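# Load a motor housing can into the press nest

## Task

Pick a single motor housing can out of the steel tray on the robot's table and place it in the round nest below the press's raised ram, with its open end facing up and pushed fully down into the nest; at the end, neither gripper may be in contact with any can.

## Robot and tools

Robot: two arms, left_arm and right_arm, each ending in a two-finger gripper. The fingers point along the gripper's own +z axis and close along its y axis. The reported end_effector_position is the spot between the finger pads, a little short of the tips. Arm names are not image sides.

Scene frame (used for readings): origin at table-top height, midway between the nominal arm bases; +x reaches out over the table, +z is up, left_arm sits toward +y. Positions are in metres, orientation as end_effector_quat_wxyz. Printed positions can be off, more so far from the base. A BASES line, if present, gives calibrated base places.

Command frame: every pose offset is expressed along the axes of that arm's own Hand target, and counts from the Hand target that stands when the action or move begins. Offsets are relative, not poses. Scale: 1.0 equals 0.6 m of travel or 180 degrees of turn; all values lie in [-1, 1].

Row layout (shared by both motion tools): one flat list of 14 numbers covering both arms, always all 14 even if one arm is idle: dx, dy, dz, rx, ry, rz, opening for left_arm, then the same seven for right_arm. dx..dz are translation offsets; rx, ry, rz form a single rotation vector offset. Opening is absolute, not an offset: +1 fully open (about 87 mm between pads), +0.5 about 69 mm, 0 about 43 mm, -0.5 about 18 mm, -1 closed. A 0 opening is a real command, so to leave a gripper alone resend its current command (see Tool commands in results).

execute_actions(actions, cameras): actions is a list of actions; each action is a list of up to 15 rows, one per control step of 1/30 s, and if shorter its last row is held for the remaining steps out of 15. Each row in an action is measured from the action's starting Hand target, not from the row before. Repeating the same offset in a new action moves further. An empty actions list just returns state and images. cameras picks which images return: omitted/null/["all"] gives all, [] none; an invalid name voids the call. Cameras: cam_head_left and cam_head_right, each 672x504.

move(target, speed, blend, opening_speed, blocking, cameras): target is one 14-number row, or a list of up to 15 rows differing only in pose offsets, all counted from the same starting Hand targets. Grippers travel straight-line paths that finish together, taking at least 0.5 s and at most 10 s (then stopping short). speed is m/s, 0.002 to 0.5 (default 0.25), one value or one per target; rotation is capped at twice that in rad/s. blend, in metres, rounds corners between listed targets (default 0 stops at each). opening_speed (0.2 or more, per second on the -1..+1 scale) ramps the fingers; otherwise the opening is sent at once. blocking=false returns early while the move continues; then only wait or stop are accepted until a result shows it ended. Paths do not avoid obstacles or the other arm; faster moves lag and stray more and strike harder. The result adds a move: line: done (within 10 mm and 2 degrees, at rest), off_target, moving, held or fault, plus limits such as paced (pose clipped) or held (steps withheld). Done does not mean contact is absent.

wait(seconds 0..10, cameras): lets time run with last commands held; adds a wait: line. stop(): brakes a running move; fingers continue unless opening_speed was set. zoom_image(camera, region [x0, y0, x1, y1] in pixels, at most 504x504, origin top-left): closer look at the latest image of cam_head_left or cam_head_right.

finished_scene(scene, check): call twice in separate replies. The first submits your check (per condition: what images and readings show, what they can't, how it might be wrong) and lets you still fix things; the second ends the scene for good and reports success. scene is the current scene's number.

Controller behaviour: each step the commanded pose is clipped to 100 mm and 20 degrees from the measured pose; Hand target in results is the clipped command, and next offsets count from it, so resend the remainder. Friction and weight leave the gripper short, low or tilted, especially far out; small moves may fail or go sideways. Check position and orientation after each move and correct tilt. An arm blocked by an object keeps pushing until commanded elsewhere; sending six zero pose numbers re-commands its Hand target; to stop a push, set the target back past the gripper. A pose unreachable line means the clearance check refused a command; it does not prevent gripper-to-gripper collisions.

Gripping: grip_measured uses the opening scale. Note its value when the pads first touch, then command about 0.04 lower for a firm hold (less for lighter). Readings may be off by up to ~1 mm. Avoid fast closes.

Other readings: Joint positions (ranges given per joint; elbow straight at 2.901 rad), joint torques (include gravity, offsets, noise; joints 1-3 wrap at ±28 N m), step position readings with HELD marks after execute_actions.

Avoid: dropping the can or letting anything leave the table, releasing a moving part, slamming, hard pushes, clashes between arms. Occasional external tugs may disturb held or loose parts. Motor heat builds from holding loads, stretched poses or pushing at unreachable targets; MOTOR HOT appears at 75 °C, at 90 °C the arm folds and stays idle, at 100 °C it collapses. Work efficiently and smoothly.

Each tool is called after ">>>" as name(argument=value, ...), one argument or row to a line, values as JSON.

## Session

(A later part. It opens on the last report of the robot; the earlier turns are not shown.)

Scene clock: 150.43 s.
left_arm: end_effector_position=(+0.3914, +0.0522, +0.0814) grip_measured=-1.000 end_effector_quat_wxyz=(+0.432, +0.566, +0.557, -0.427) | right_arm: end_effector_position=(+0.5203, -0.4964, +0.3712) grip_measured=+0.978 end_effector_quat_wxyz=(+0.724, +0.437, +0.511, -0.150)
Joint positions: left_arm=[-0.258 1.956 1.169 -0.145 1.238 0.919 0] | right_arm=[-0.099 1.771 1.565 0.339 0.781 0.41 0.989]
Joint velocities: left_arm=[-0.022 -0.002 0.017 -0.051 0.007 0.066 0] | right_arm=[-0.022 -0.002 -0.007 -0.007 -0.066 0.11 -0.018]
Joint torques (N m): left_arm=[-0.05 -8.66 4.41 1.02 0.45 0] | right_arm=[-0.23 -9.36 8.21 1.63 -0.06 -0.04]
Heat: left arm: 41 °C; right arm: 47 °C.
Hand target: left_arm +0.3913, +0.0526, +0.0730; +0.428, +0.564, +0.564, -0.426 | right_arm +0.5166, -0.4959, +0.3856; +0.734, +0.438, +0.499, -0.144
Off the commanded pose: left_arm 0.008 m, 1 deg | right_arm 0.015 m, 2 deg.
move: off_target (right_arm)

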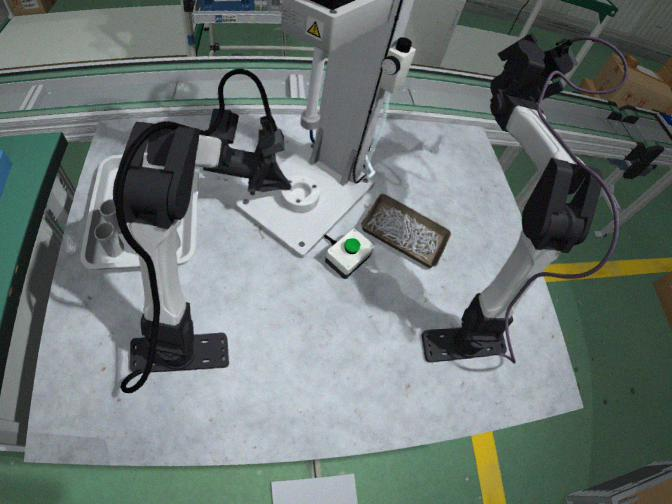

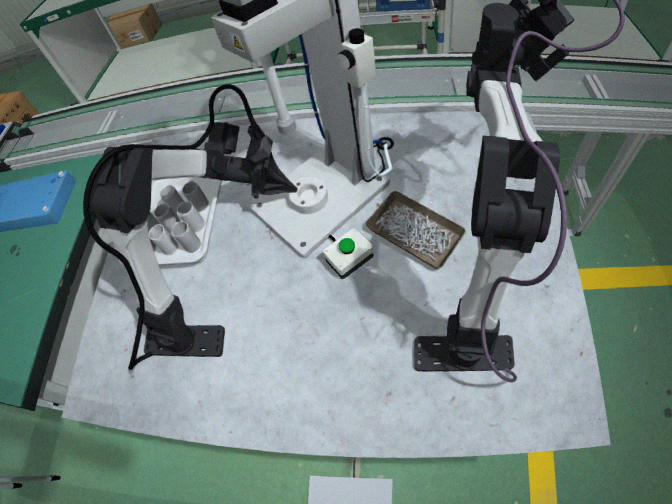

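>>> move(
  target=[-0.082,-0.102,-0.448,-0.230,0.2044,-0.1641,-1,0,0,0,0,0,0,1],
)

>>> zoom_image(
  camera="cam_head_left",
  region=[90, 110, 240, 260],
)

>>> zoom_image(
  camera="cam_head_right",
  region=[110, 120, 260, 270],
)

Scene clock: 181.07 s.
left_arm: end_effector_position=(+0.3315, +0.2933, +0.1837) grip_measured=-1.000 end_effector_quat_wxyz=(+0.272, +0.330, +0.897, -0.107) | right_arm: end_effector_position=(+0.5203, -0.4964, +0.3712) grip_measured=+0.978 end_effector_quat_wxyz=(+0.724, +0.437, +0.511, -0.150)
Joint positions: left_arm=[0.129 1.465 1.403 -1.116 0.457 0.795 0] | right_arm=[-0.099 1.771 1.565 0.339 0.781 0.41 0.989]
Joint velocities: left_arm=[-0.007 0.002 -0.002 -0.007 0.007 -0.007 0] | right_arm=[-0.017 0.012 -0.012 -0.007 -0.066 -0.007 -0.018]
Joint torques (N m): left_arm=[0.5 -8.16 8.1 0.62 0.25 -0.06] | right_arm=[-0.23 -9.35 8.2 1.63 -0.06 -0.04]
Heat: left arm: 39 °C; right arm: 47 °C.
Hand target: left_arm +0.3323, +0.2968, +0.1971; +0.284, +0.326, +0.897, -0.095 | right_arm +0.5166, -0.4959, +0.3856; +0.734, +0.438, +0.499, -0.144
Off the commanded pose: left_arm 0.011 m, 1 deg | right_arm 0.015 m, 2 deg.
move: off_target (left_arm, right_arm)

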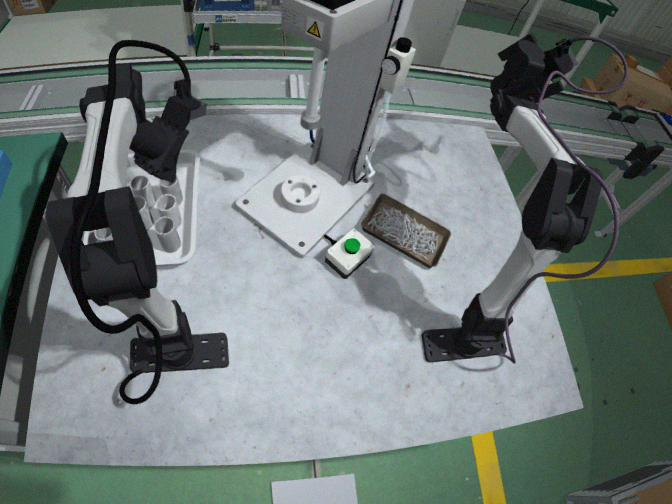

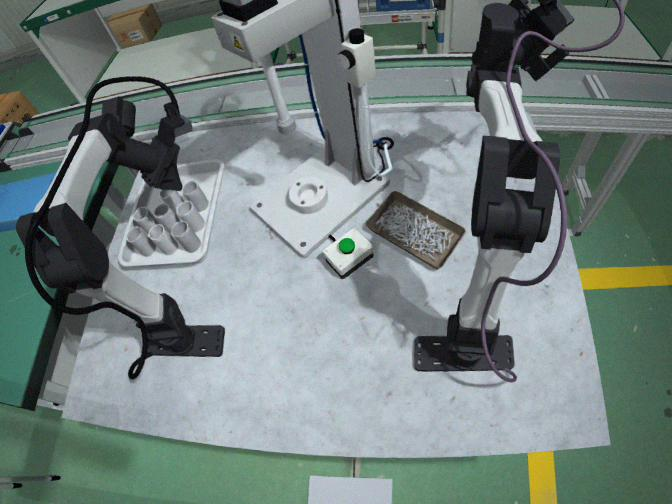

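Scaled by 3.360.

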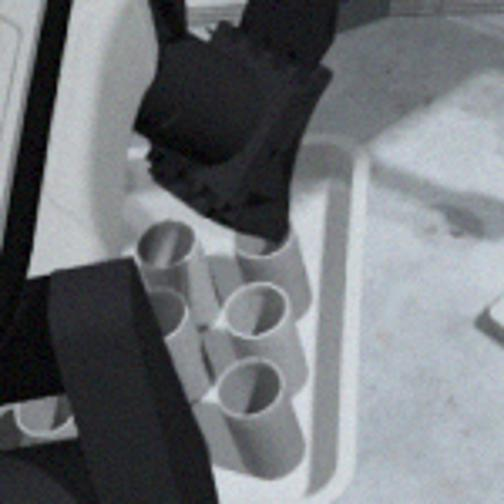

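Scaled by 3.360.

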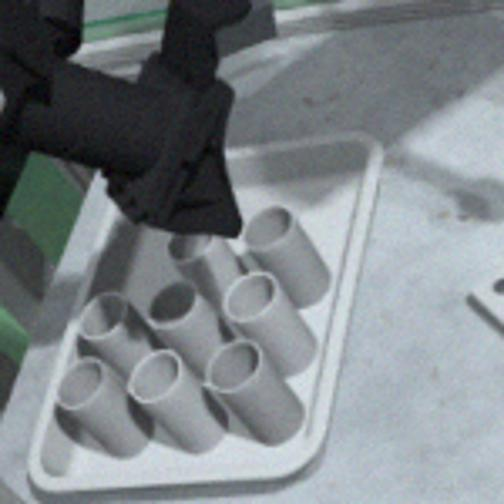

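>>> move(
  target=[0.038,-0.001,0.055,0,0,0,-1,0,0,0,0,0,0,1],
)

>>> zoom_image(
  camera="cam_head_left",
  region=[90, 110, 240, 260],
)

>>> zoom_image(
  camera="cam_head_right",
  region=[110, 120, 260, 270],
)

Scene clock: 188.73 s.
left_arm: end_effector_position=(+0.3317, +0.2936, +0.1518) grip_measured=-1.000 end_effector_quat_wxyz=(+0.272, +0.330, +0.897, -0.106) | right_arm: end_effector_position=(+0.5203, -0.4964, +0.3712) grip_measured=+0.978 end_effector_quat_wxyz=(+0.724, +0.437, +0.511, -0.150)
Joint positions: left_arm=[0.129 1.451 1.263 -0.989 0.456 0.795 0] | right_arm=[-0.099 1.771 1.565 0.339 0.781 0.41 0.989]
Joint velocities: left_arm=[-0.002 0.002 0.002 0.051 0.037 -0.037 0] | right_arm=[-0.007 -0.017 -0.022 -0.081 -0.022 -0.007 -0.003]
Joint torques (N m): left_arm=[0.72 -8.83 5.03 0.91 0.28 -0.04] | right_arm=[-0.21 -9.36 8.21 1.63 -0.06 -0.04]
Heat: left arm: 40 °C; right arm: 47 °C.
Hand target: left_arm +0.3320, +0.2971, +0.1571; +0.284, +0.326, +0.897, -0.094 | right_arm +0.5166, -0.4959, +0.3856; +0.734, +0.438, +0.499, -0.144
Off the commanded pose: left_arm 0.006 m, 2 deg | right_arm 0.015 m, 2 deg.
move: off_target (right_arm)

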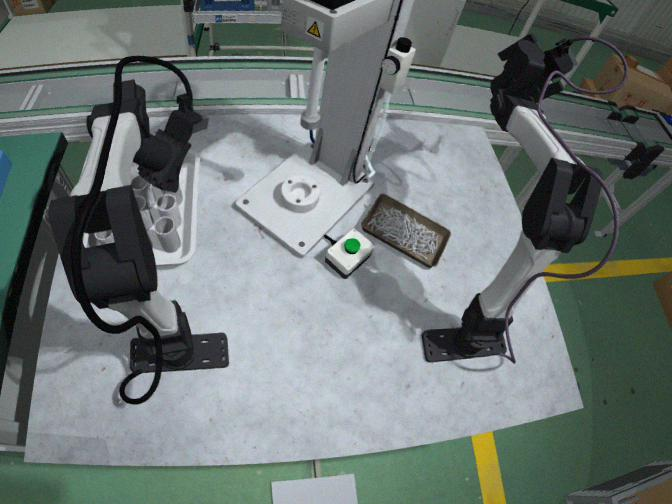

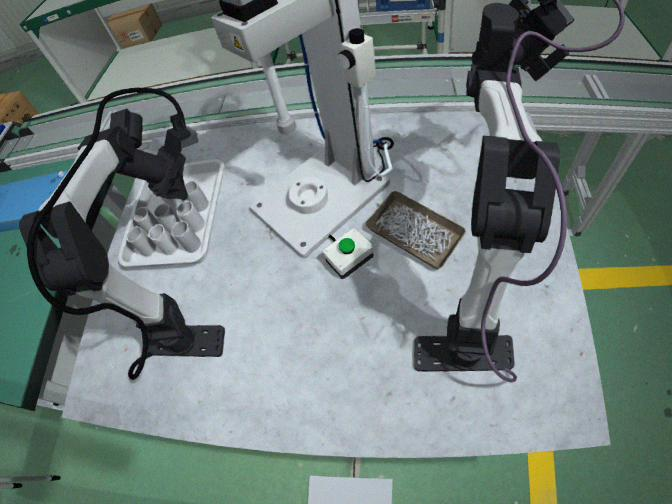

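Scaled by 3.360.

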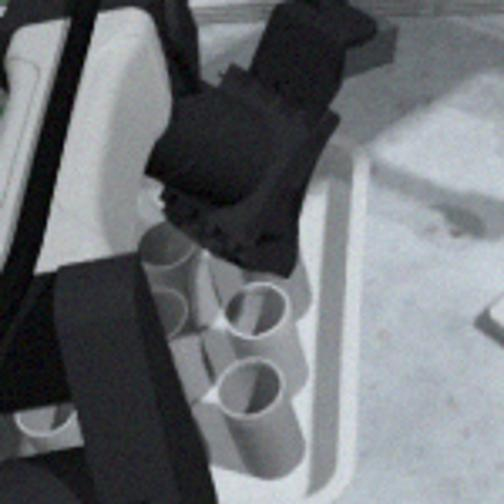

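Scaled by 3.360.

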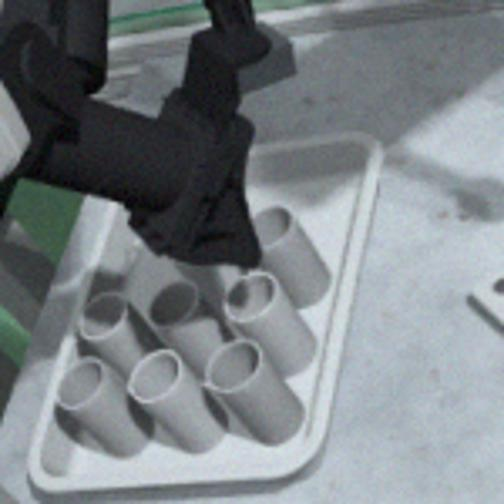

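>>> move(
  target=[-0.054,0.1105,0.0605,0,0,0,0.3,0,0,0,0,0,0,1],
)

>>> zoom_image(
  camera="cam_head_left",
  region=[110, 110, 230, 230],
)

>>> zoom_image(
  camera="cam_head_right",
  region=[130, 120, 250, 240],
)

Scene clock: 199.57 s.
left_arm: end_effector_position=(+0.4014, +0.3132, +0.1386) grip_measured=+0.300 end_effector_quat_wxyz=(+0.273, +0.322, +0.900, -0.104) | right_arm: end_effector_position=(+0.5203, -0.4964, +0.3712) grip_measured=+0.978 end_effector_quat_wxyz=(+0.724, +0.437, +0.511, -0.150)
Joint positions: left_arm=[0.146 1.722 1.487 -0.943 0.456 0.795 0.65] | right_arm=[-0.099 1.771 1.565 0.339 0.781 0.41 0.989]
Joint velocities: left_arm=[-0.002 -0.002 0.012 -0.095 -0.081 -0.022 -0.012] | right_arm=[-0.012 0.002 0.017 -0.081 0.007 0.037 -0.003]
Joint torques (N m): left_arm=[0.61 -7.69 8.27 0.83 0.32 0.13] | right_arm=[-0.23 -9.36 8.2 1.63 -0.06 -0.04]
Heat: left arm: 40 °C; right arm: 47 °C.
Hand target: left_arm +0.4107, +0.3181, +0.1448; +0.284, +0.326, +0.897, -0.094 | right_arm +0.5166, -0.4959, +0.3856; +0.734, +0.438, +0.499, -0.144
Off the commanded pose: left_arm 0.013 m, 2 deg | right_arm 0.015 m, 2 deg.
move: off_target (left_arm, right_arm)

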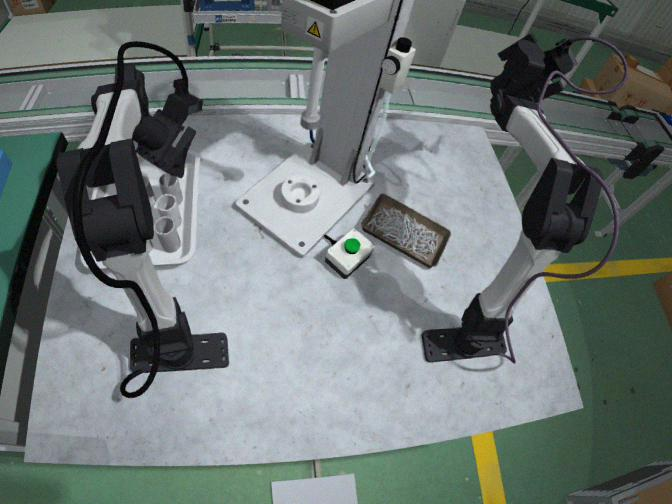

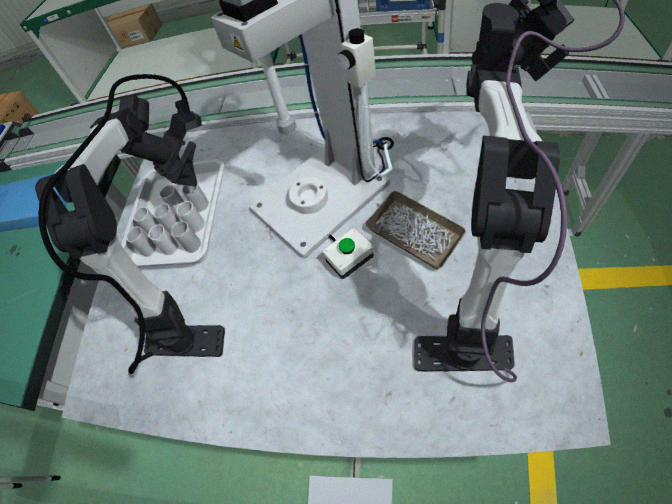

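Scaled by 4.200.

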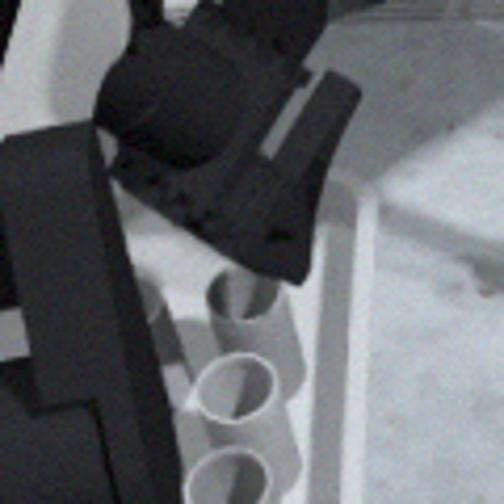

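Scaled by 4.200.

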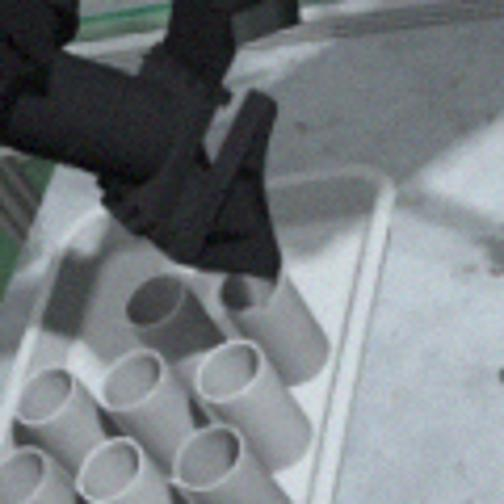

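>>> move(
  target=[0.0137,0.0373,0.0348,0,0,0,0.3,0,0,0,0,0,0,1],
)

>>> zoom_image(
  camera="cam_head_left",
  region=[120, 120, 220, 220],
)

>>> zoom_image(
  camera="cam_head_right",
  region=[140, 130, 240, 230],
)

Scene clock: 212.57 s.
left_arm: end_effector_position=(+0.4175, +0.3292, +0.1167) grip_measured=+0.300 end_effector_quat_wxyz=(+0.268, +0.320, +0.903, -0.101) | right_arm: end_effector_position=(+0.5203, -0.4964, +0.3712) grip_measured=+0.978 end_effector_quat_wxyz=(+0.724, +0.437, +0.511, -0.150)
Joint positions: left_arm=[0.176 1.804 1.504 -0.895 0.456 0.823 0.65] | right_arm=[-0.099 1.771 1.565 0.339 0.781 0.41 0.989]
Joint velocities: left_arm=[0.007 -0.002 -0.002 -0.081 -0.037 0.037 -0.001] | right_arm=[0.022 0.007 -0.037 -0.022 -0.022 0.007 0.013]
Joint torques (N m): left_arm=[0.44 -8.5 8.16 0.86 0.45 0.19] | right_arm=[-0.23 -9.36 8.21 1.63 -0.06 -0.04]
Heat: left arm: 43 °C; right arm: 47 °C.
Hand target: left_arm +0.4289, +0.3327, +0.1229; +0.284, +0.326, +0.897, -0.093 | right_arm +0.5166, -0.4959, +0.3856; +0.734, +0.438, +0.499, -0.144
Off the commanded pose: left_arm 0.014 m, 2 deg | right_arm 0.015 m, 2 deg.
move: off_target (left_arm, right_arm)

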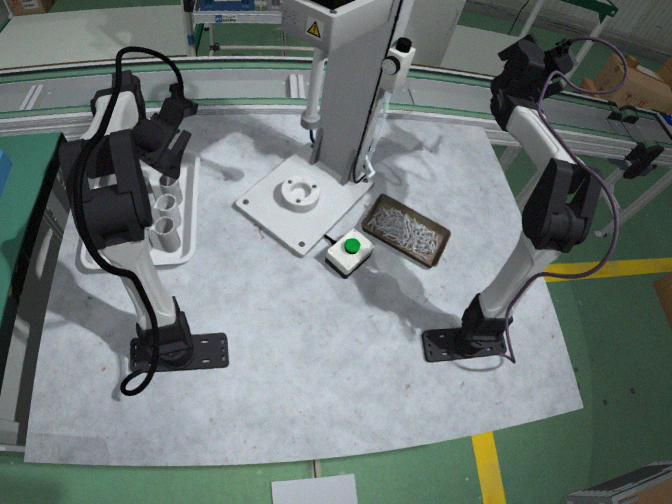

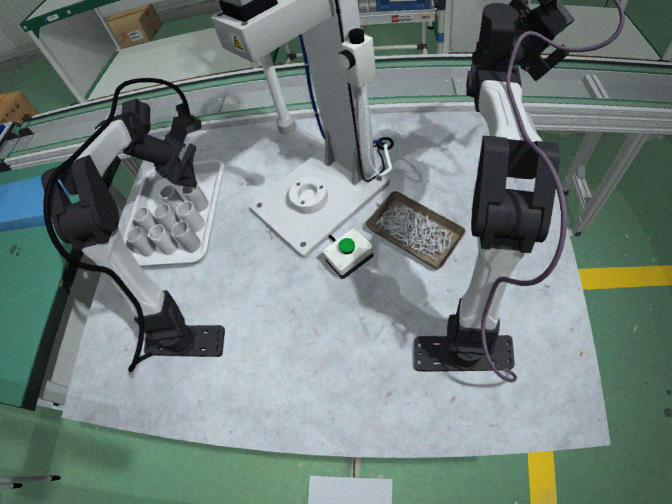

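Scaled by 5.040.

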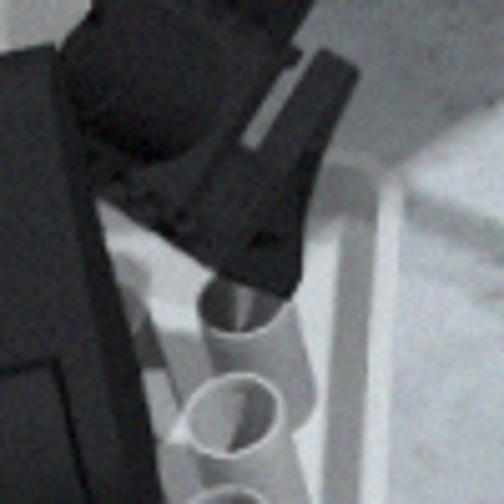

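Scaled by 5.040.

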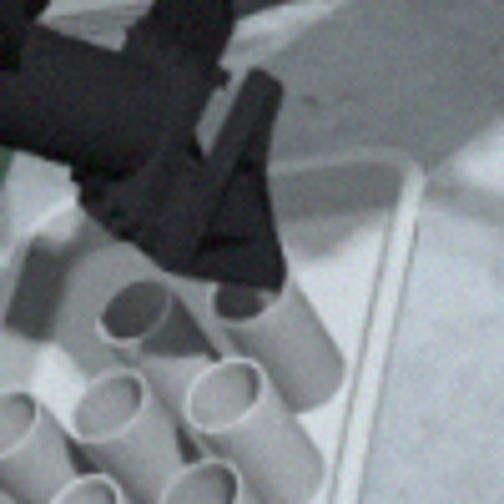

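>>> move(
  target=[0.0395,0.0125,0.068,0,0,0,0.3,0,0,0,0,0,0,1],
  speed=0.1,
)

>>> zoom_image(
  camera="cam_head_left",
  region=[120, 120, 220, 220],
)

>>> zoom_image(
  camera="cam_head_right",
  region=[140, 130, 240, 230],
)

Scene clock: 218.90 s.
left_arm: end_effector_position=(+0.4429, +0.3215, +0.1053) grip_measured=+0.300 end_effector_quat_wxyz=(+0.323, +0.333, +0.879, -0.113) | right_arm: end_effector_position=(+0.5203, -0.4964, +0.3712) grip_measured=+0.978 end_effector_quat_wxyz=(+0.724, +0.437, +0.511, -0.150)
Joint positions: left_arm=[0.179 1.828 1.444 -0.723 0.542 0.825 0.65] | right_arm=[-0.099 1.771 1.565 0.339 0.781 0.41 0.989]
Joint velocities: left_arm=[0.002 0.007 0.002 -0.037 -0.066 0.007 -0.001] | right_arm=[-0.012 -0.012 0.007 0.022 0.051 0.022 0.013]
Joint torques (N m): left_arm=[0.77 -5.93 3.59 0.91 -0.28 0.27] | right_arm=[-0.23 -9.36 8.21 1.63 -0.06 -0.04]
Heat: left arm: 43 °C; right arm: 48 °C.
Hand target: left_arm +0.4363, +0.3370, +0.0757; +0.284, +0.326, +0.897, -0.093 | right_arm +0.5166, -0.4959, +0.3856; +0.734, +0.438, +0.499, -0.144
Off the commanded pose: left_arm 0.033 m, 5 deg | right_arm 0.015 m, 2 deg.
move: off_target (left_arm, right_arm)

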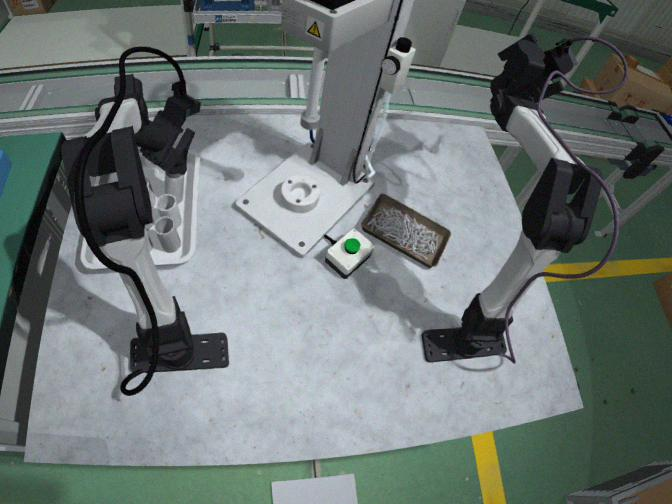

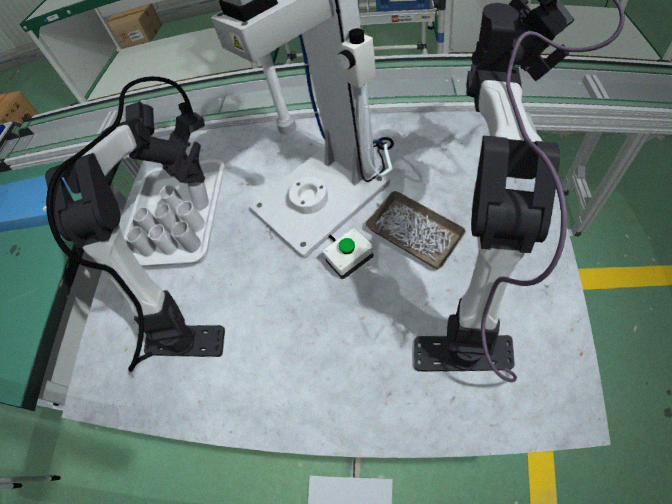

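Scaled by 5.040.

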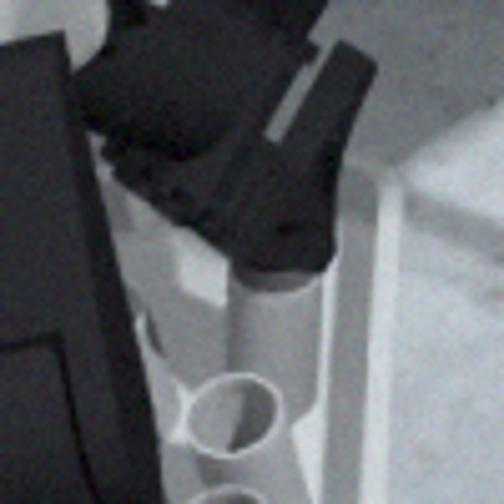

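Scaled by 5.040.

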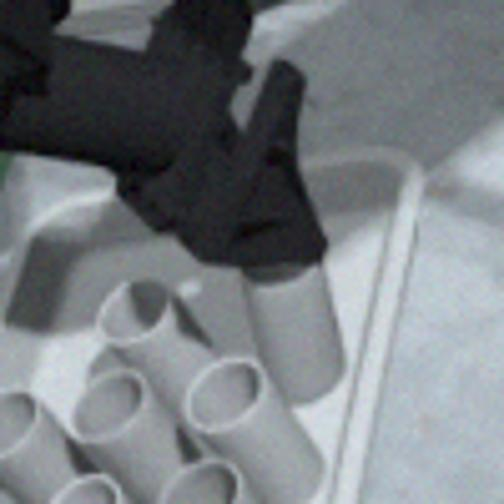

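>>> move(
  target=[-0.068,-0.0097,-0.105,0,0,0,0.3,0,0,0,0,0,0,1],
  speed=0.08,
)

>>> zoom_image(
  camera="cam_head_left",
  region=[120, 120, 220, 220],
)

>>> zoom_image(
  camera="cam_head_right",
  region=[140, 130, 240, 230],
)

Scene clock: 224.37 s.
left_arm: end_effector_position=(+0.4277, +0.3300, +0.1422) grip_measured=+0.300 end_effector_quat_wxyz=(+0.279, +0.322, +0.899, -0.103) | right_arm: end_effector_position=(+0.5203, -0.4964, +0.3712) grip_measured=+0.978 end_effector_quat_wxyz=(+0.724, +0.437, +0.511, -0.150)
Joint positions: left_arm=[0.179 1.828 1.628 -0.979 0.473 0.825 0.65] | right_arm=[-0.099 1.771 1.565 0.339 0.781 0.41 0.989]
Joint velocities: left_arm=[0.002 -0.007 0.007 0.022 -0.037 -0.037 -0.032] | right_arm=[0.002 0.007 0.002 -0.007 0.037 0.022 -0.003]
Joint torques (N m): left_arm=[-0.06 -9.96 8.12 0.63 0.27 0.13] | right_arm=[-0.23 -9.36 8.23 1.63 -0.06 -0.04]
Heat: left arm: 42 °C; right arm: 48 °C.
Hand target: left_arm +0.4311, +0.3324, +0.1508; +0.284, +0.326, +0.897, -0.094 | right_arm +0.5166, -0.4959, +0.3856; +0.734, +0.438, +0.499, -0.144
Off the commanded pose: left_arm 0.009 m, 1 deg | right_arm 0.015 m, 2 deg.
move: off_target (right_arm)

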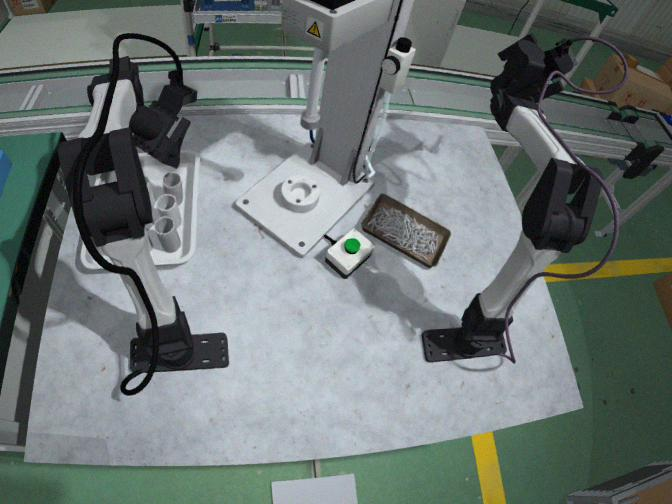

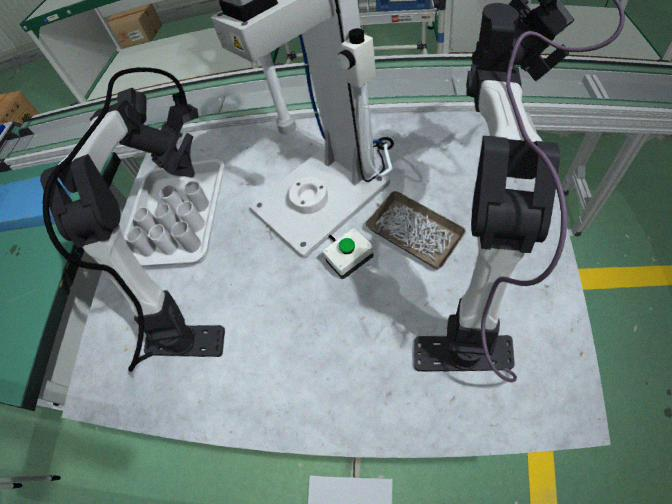

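Scaled by 5.040.

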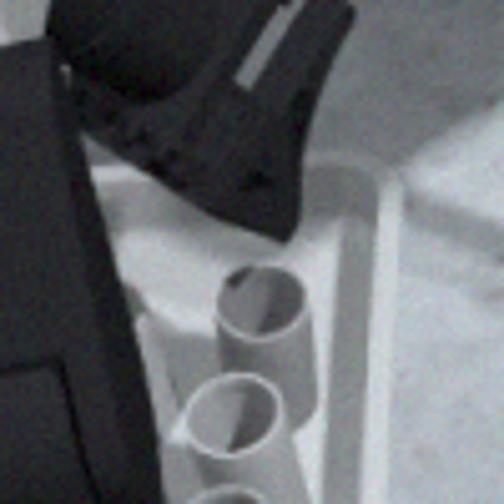

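Scaled by 5.040.

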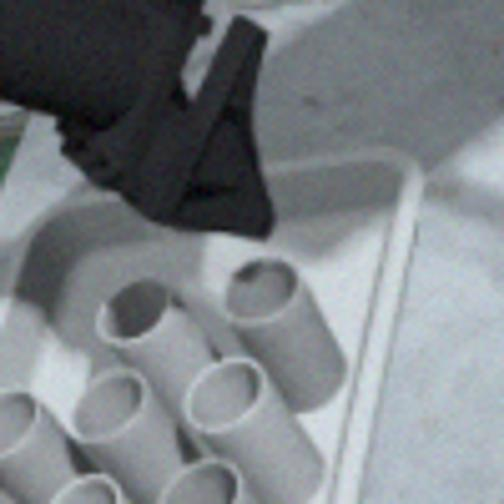

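>>> move(
  target=[0.0203,-0.0416,-0.0142,0,0,0,0.3,0,0,0,0,0,0,1],
  speed=0.15,
)

>>> zoom_image(
  camera="cam_head_left",
  region=[120, 120, 220, 220],
)

>>> zoom_image(
  camera="cam_head_right",
  region=[140, 130, 240, 230],
)

Scene clock: 231.37 s.
left_arm: end_effector_position=(+0.4042, +0.3237, +0.1434) grip_measured=+0.300 end_effector_quat_wxyz=(+0.274, +0.323, +0.900, -0.105) | right_arm: end_effector_position=(+0.5203, -0.4964, +0.3712) grip_measured=+0.978 end_effector_quat_wxyz=(+0.724, +0.437, +0.511, -0.150)
Joint positions: left_arm=[0.176 1.744 1.533 -0.979 0.47 0.825 0.65] | right_arm=[-0.099 1.771 1.565 0.339 0.781 0.41 0.989]
Joint velocities: left_arm=[-0.012 -0.017 -0.007 0.037 -0.066 -0.037 0.012] | right_arm=[-0.002 0.002 -0.007 0.022 -0.007 0.066 -0.003]
Joint torques (N m): left_arm=[-0.53 -11.97 4.92 0.87 0.3 0.01] | right_arm=[-0.21 -9.35 8.21 1.63 -0.06 -0.04]
Heat: left arm: 43 °C; right arm: 48 °C.
Hand target: left_arm +0.4038, +0.3226, +0.1512; +0.284, +0.326, +0.897, -0.094 | right_arm +0.5166, -0.4959, +0.3856; +0.734, +0.438, +0.499, -0.144
Off the commanded pose: left_arm 0.007 m, 2 deg | right_arm 0.015 m, 2 deg.
move: off_target (right_arm)

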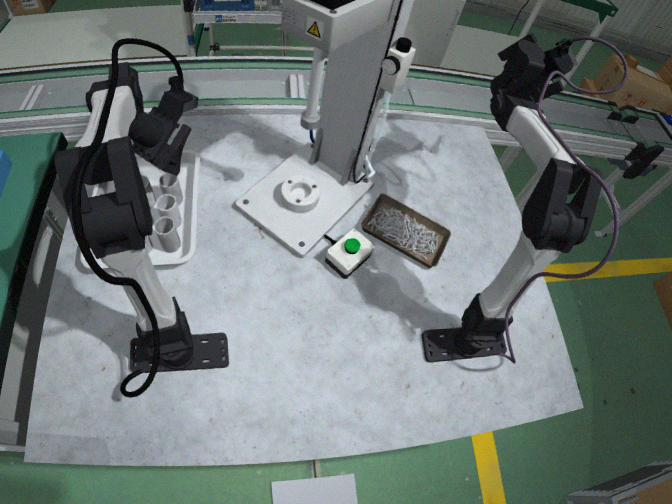

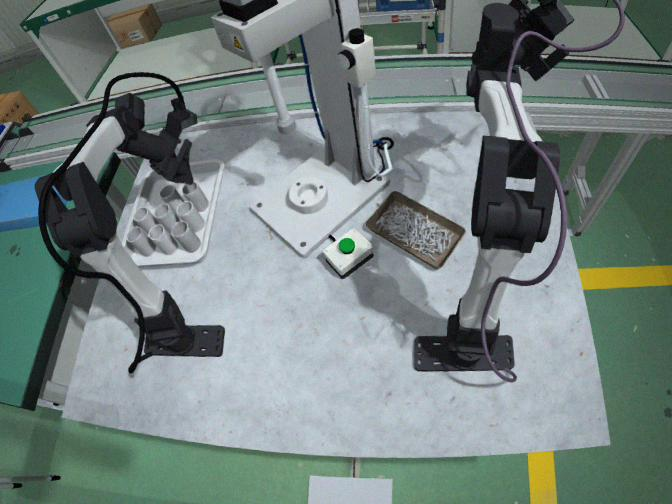

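Scaled by 5.040.

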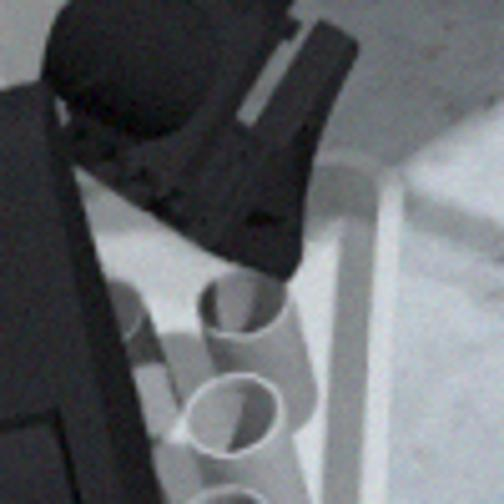

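Scaled by 5.040.

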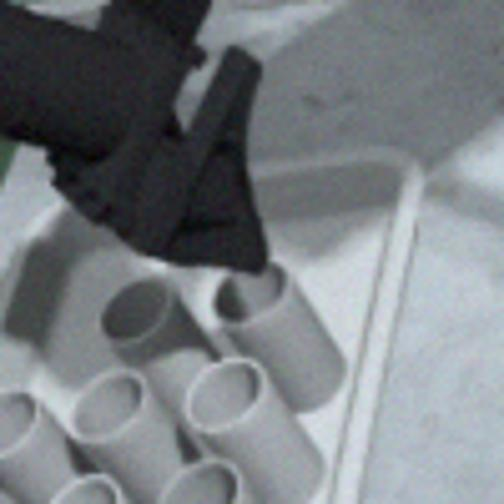

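>>> move(
  target=[
    [-0.0085,0.0323,0.0058,0,0,0,0.7,0,0,0,0,0,0,1],
    [0.0277,0.0313,0.0578,0,0,0,0.7,0,0,0,0,0,0,1],
  ],
  speed=0.08,
)

>>> zoom_image(
  camera="cam_head_left",
  region=[120, 120, 220, 220],
)

>>> zoom_image(
  camera="cam_head_right",
  region=[140, 130, 240, 230],
)

Scene clock: 253.53 s.
left_arm: end_effector_position=(+0.4187, +0.3303, +0.1196) grip_measured=+0.700 end_effector_quat_wxyz=(+0.286, +0.325, +0.896, -0.096) | right_arm: end_effector_position=(+0.5203, -0.4964, +0.3712) grip_measured=+0.978 end_effector_quat_wxyz=(+0.724, +0.437, +0.511, -0.150)
Joint positions: left_arm=[0.183 1.778 1.471 -0.855 0.47 0.833 0.85] | right_arm=[-0.099 1.771 1.565 0.339 0.781 0.41 0.989]
Joint velocities: left_arm=[0.017 0.002 -0.027 0.051 0.022 -0.007 0.002] | right_arm=[-0.017 0.002 -0.012 0.081 0.022 -0.037 -0.013]
Joint torques (N m): left_arm=[0.57 -8.06 5.27 0.88 0.32 0.17] | right_arm=[-0.23 -9.35 8.21 1.63 -0.06 -0.04]
Heat: left arm: 41 °C; right arm: 48 °C.
Hand target: left_arm +0.4203, +0.3341, +0.1132; +0.284, +0.326, +0.897, -0.093 | right_arm +0.5166, -0.4959, +0.3856; +0.734, +0.438, +0.499, -0.144
Off the commanded pose: left_arm 0.007 m, 0 deg | right_arm 0.015 m, 2 deg.
move: off_target (right_arm)

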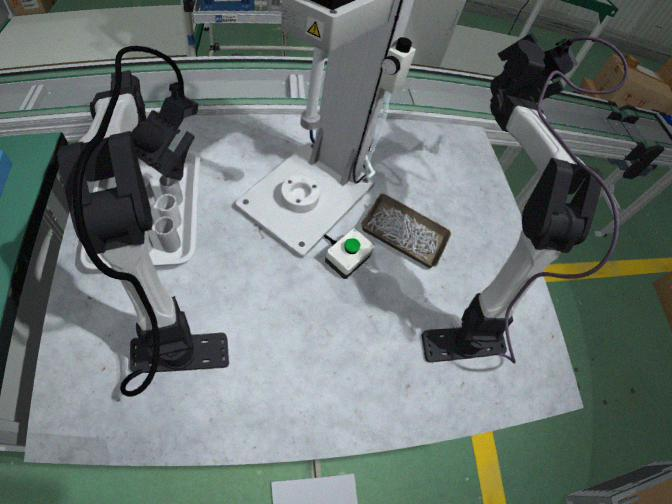

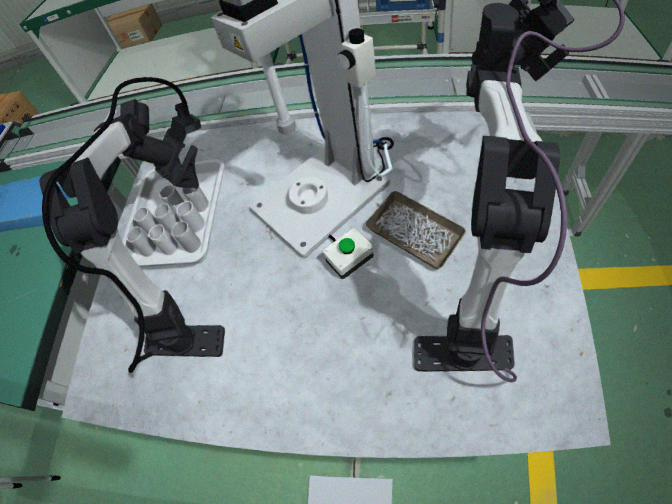

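Scaled by 5.040.

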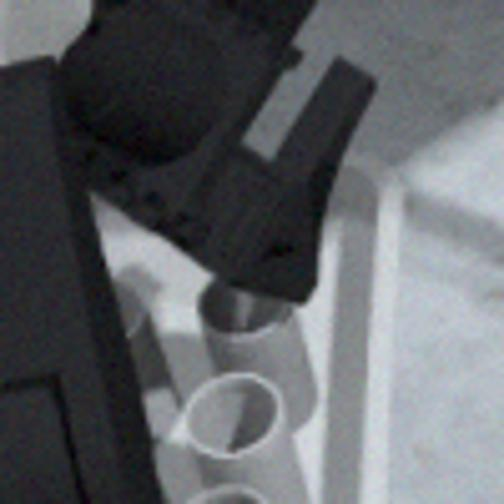

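Scaled by 5.040.

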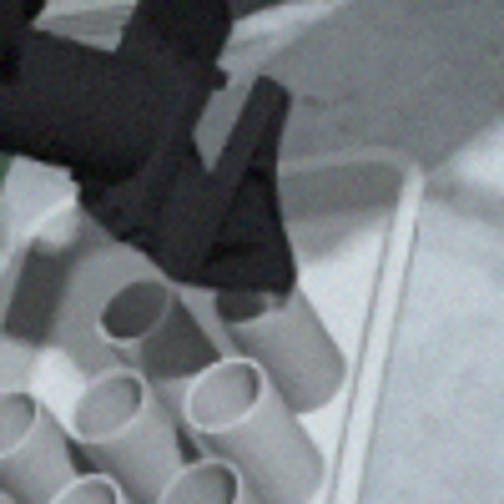

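>>> move(
  target=[0.0167,0.0122,0.0288,0,0,0,0.7,0,0,0,0,0,0,1],
  speed=0.08,
)

>>> zoom_image(
  camera="cam_head_left",
  region=[120, 120, 220, 220],
)

>>> zoom_image(
  camera="cam_head_right",
  region=[140, 130, 240, 230],
)

Scene clock: 260.20 s.
left_arm: end_effector_position=(+0.4249, +0.3360, +0.0996) grip_measured=+0.700 end_effector_quat_wxyz=(+0.285, +0.325, +0.897, -0.094) | right_arm: end_effector_position=(+0.5203, -0.4964, +0.3712) grip_measured=+0.978 end_effector_quat_wxyz=(+0.724, +0.437, +0.511, -0.150)
Joint positions: left_arm=[0.193 1.814 1.437 -0.79 0.47 0.843 0.85] | right_arm=[-0.099 1.771 1.565 0.339 0.781 0.41 0.989]
Joint velocities: left_arm=[0.017 -0.002 0.007 -0.066 0.022 -0.022 -0.005] | right_arm=[-0.012 0.007 0.027 0.066 0.022 0.007 0.008]
Joint torques (N m): left_arm=[0.61 -8.34 5.12 0.92 0.35 0.16] | right_arm=[-0.23 -9.36 8.21 1.63 -0.06 -0.04]
Heat: left arm: 40 °C; right arm: 48 °C.
Hand target: left_arm +0.4261, +0.3393, +0.0931; +0.284, +0.326, +0.897, -0.093 | right_arm +0.5166, -0.4959, +0.3856; +0.734, +0.438, +0.499, -0.144
Off the commanded pose: left_arm 0.007 m, 0 deg | right_arm 0.015 m, 2 deg.
move: off_target (right_arm)

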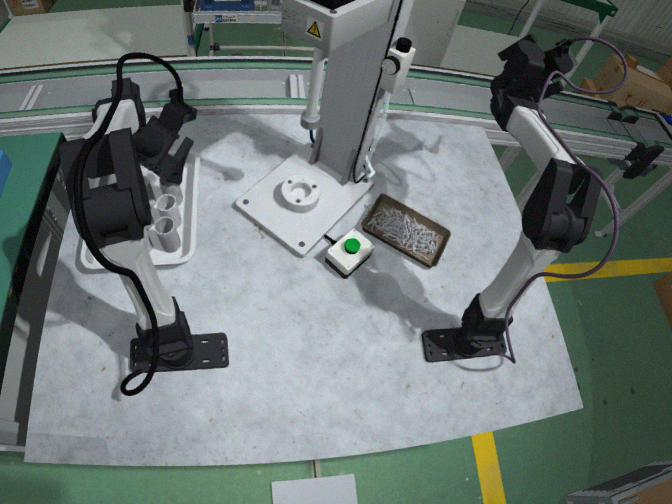

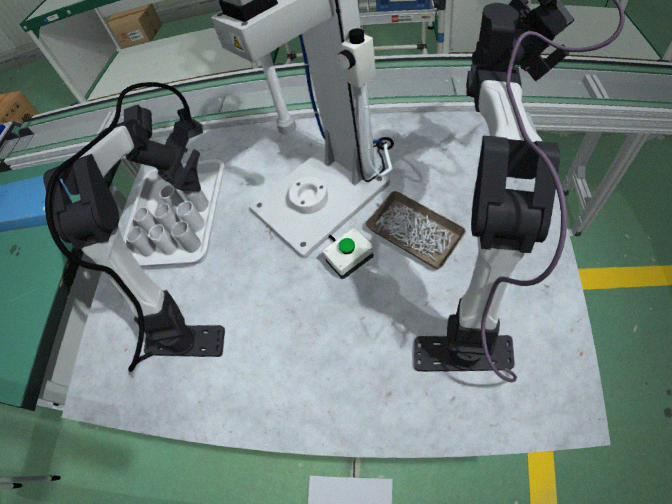

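Scaled by 5.040.

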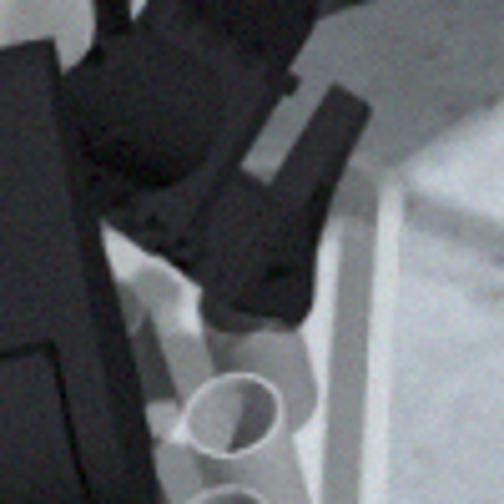

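Scaled by 5.040.

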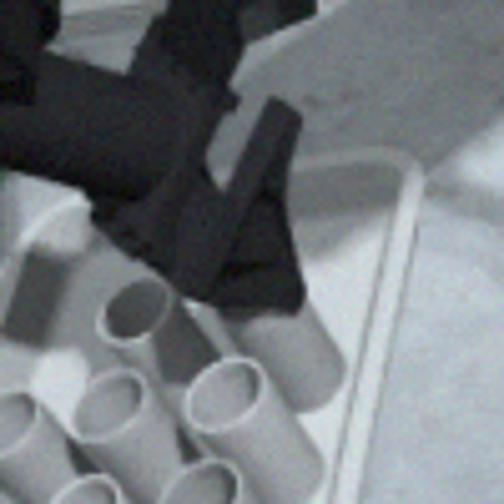

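>>> move(
  target=[0.0238,-0.0006,0.0343,0,0,0,0.7,0,0,0,0,0,0,1],
  speed=0.06,
)

>>> zoom_image(
  camera="cam_head_left",
  region=[120, 120, 220, 220],
)

>>> zoom_image(
  camera="cam_head_right",
  region=[140, 130, 240, 230],
)

Scene clock: 263.73 s.
left_arm: end_effector_position=(+0.4250, +0.3360, +0.0745) grip_measured=+0.700 end_effector_quat_wxyz=(+0.285, +0.325, +0.897, -0.094) | right_arm: end_effector_position=(+0.5203, -0.4964, +0.3712) grip_measured=+0.978 end_effector_quat_wxyz=(+0.724, +0.437, +0.511, -0.150)
Joint positions: left_arm=[0.193 1.832 1.359 -0.694 0.47 0.844 0.85] | right_arm=[-0.099 1.771 1.565 0.339 0.781 0.41 0.989]
Joint velocities: left_arm=[-0.012 0.022 -0.007 0.007 0.051 -0.007 -0.005] | right_arm=[0.002 -0.002 -0.012 -0.051 -0.007 0.007 -0.018]
Joint torques (N m): left_arm=[0.7 -8.43 5.07 0.91 0.37 0.17] | right_arm=[-0.23 -9.35 8.21 1.63 -0.06 -0.04]
Heat: left arm: 40 °C; right arm: 48 °C.
Hand target: left_arm +0.4258, +0.3395, +0.0680; +0.284, +0.326, +0.897, -0.093 | right_arm +0.5166, -0.4959, +0.3856; +0.734, +0.438, +0.499, -0.144
Off the commanded pose: left_arm 0.007 m, 0 deg | right_arm 0.015 m, 2 deg.
move: off_target (right_arm)

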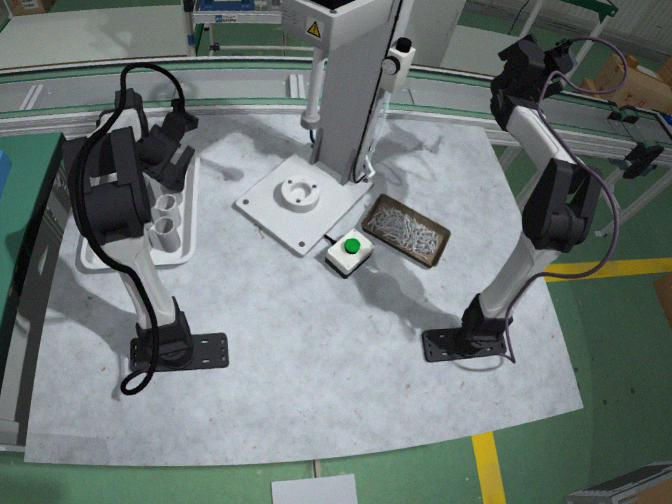

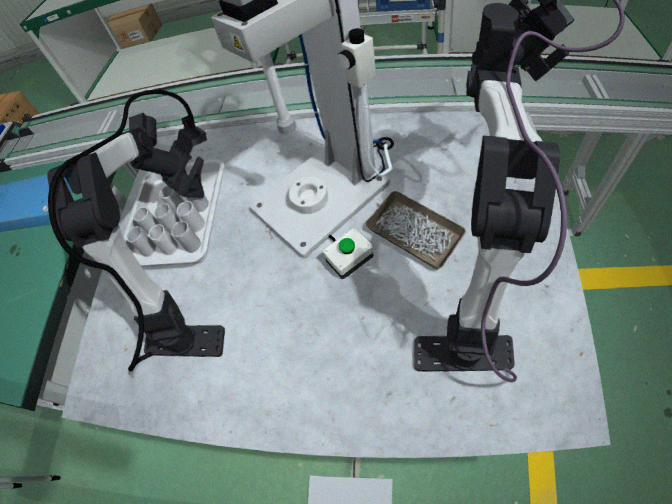

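Scaled by 5.040.

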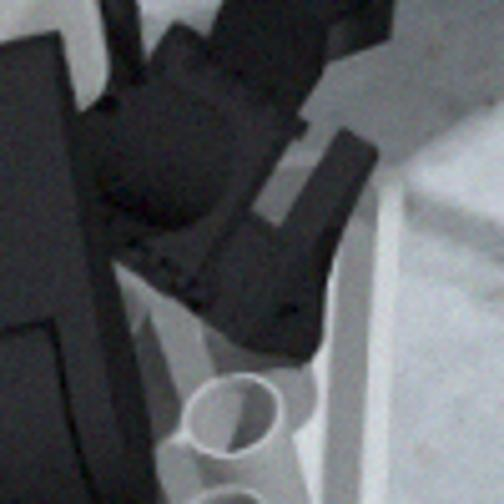

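Scaled by 5.040.

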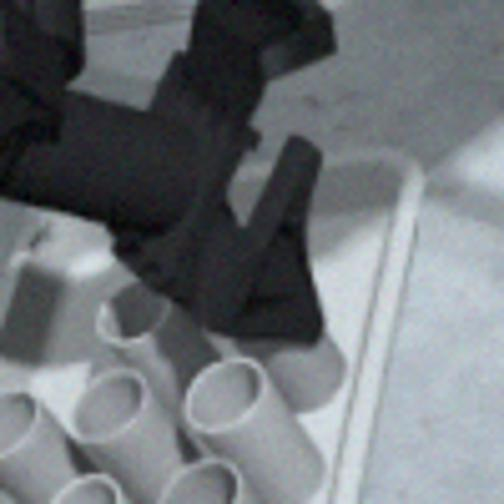

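>>> move(
  target=[0,0,0,0,0,0,-0.5,0,0,0,0,0,0,1],
  opening_speed=0.5,
)

>>> zoom_image(
  camera="cam_head_right",
  region=[140, 130, 240, 230],
)

Scene clock: 269.57 s.
left_arm: end_effector_position=(+0.4253, +0.3354, +0.0747) grip_measured=-0.015 end_effector_quat_wxyz=(+0.286, +0.326, +0.896, -0.095) | right_arm: end_effector_position=(+0.5203, -0.4964, +0.3712) grip_measured=+0.978 end_effector_quat_wxyz=(+0.724, +0.437, +0.511, -0.150)
Joint positions: left_arm=[0.193 1.832 1.359 -0.693 0.474 0.844 0.492] | right_arm=[-0.099 1.771 1.565 0.339 0.781 0.41 0.989]
Joint velocities: left_arm=[-0.002 -0.002 -0.007 -0.022 -0.051 -0.051 0.001] | right_arm=[0.007 -0.002 -0.007 -0.022 -0.037 0.007 -0.024]
Joint torques (N m): left_arm=[0.84 -8.31 5 0.9 0.33 0.15] | right_arm=[-0.21 -9.36 8.21 1.63 -0.06 -0.04]
Heat: left arm: 40 °C; right arm: 48 °C.
Hand target: left_arm +0.4258, +0.3395, +0.0680; +0.284, +0.326, +0.897, -0.093 | right_arm +0.5166, -0.4959, +0.3856; +0.734, +0.438, +0.499, -0.144
Off the commanded pose: left_arm 0.008 m, 0 deg | right_arm 0.015 m, 2 deg.
move: off_target (right_arm)

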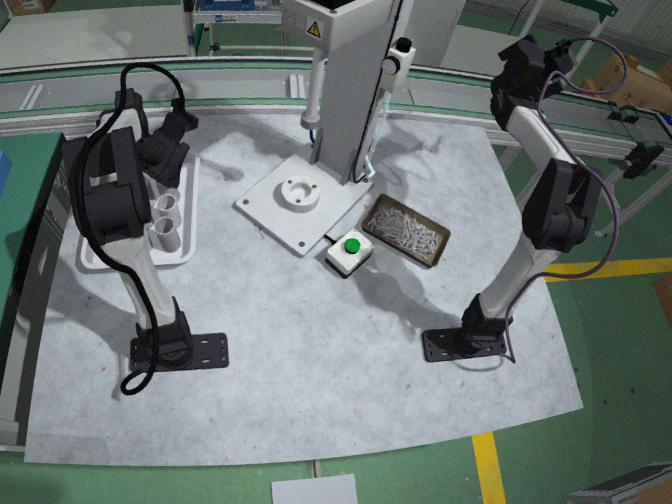

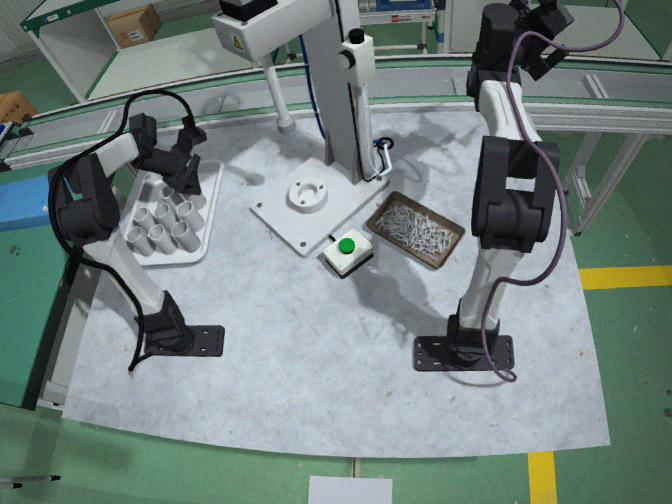

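Scaled by 5.040.

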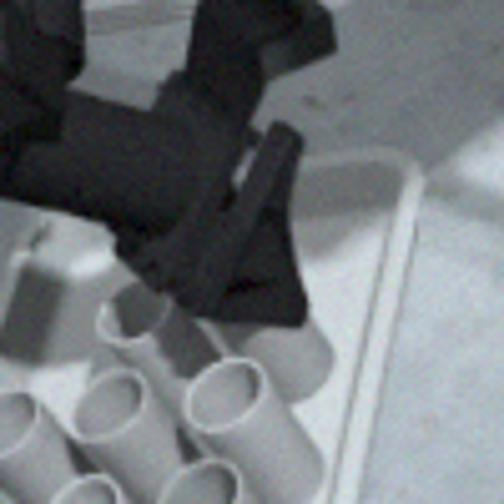

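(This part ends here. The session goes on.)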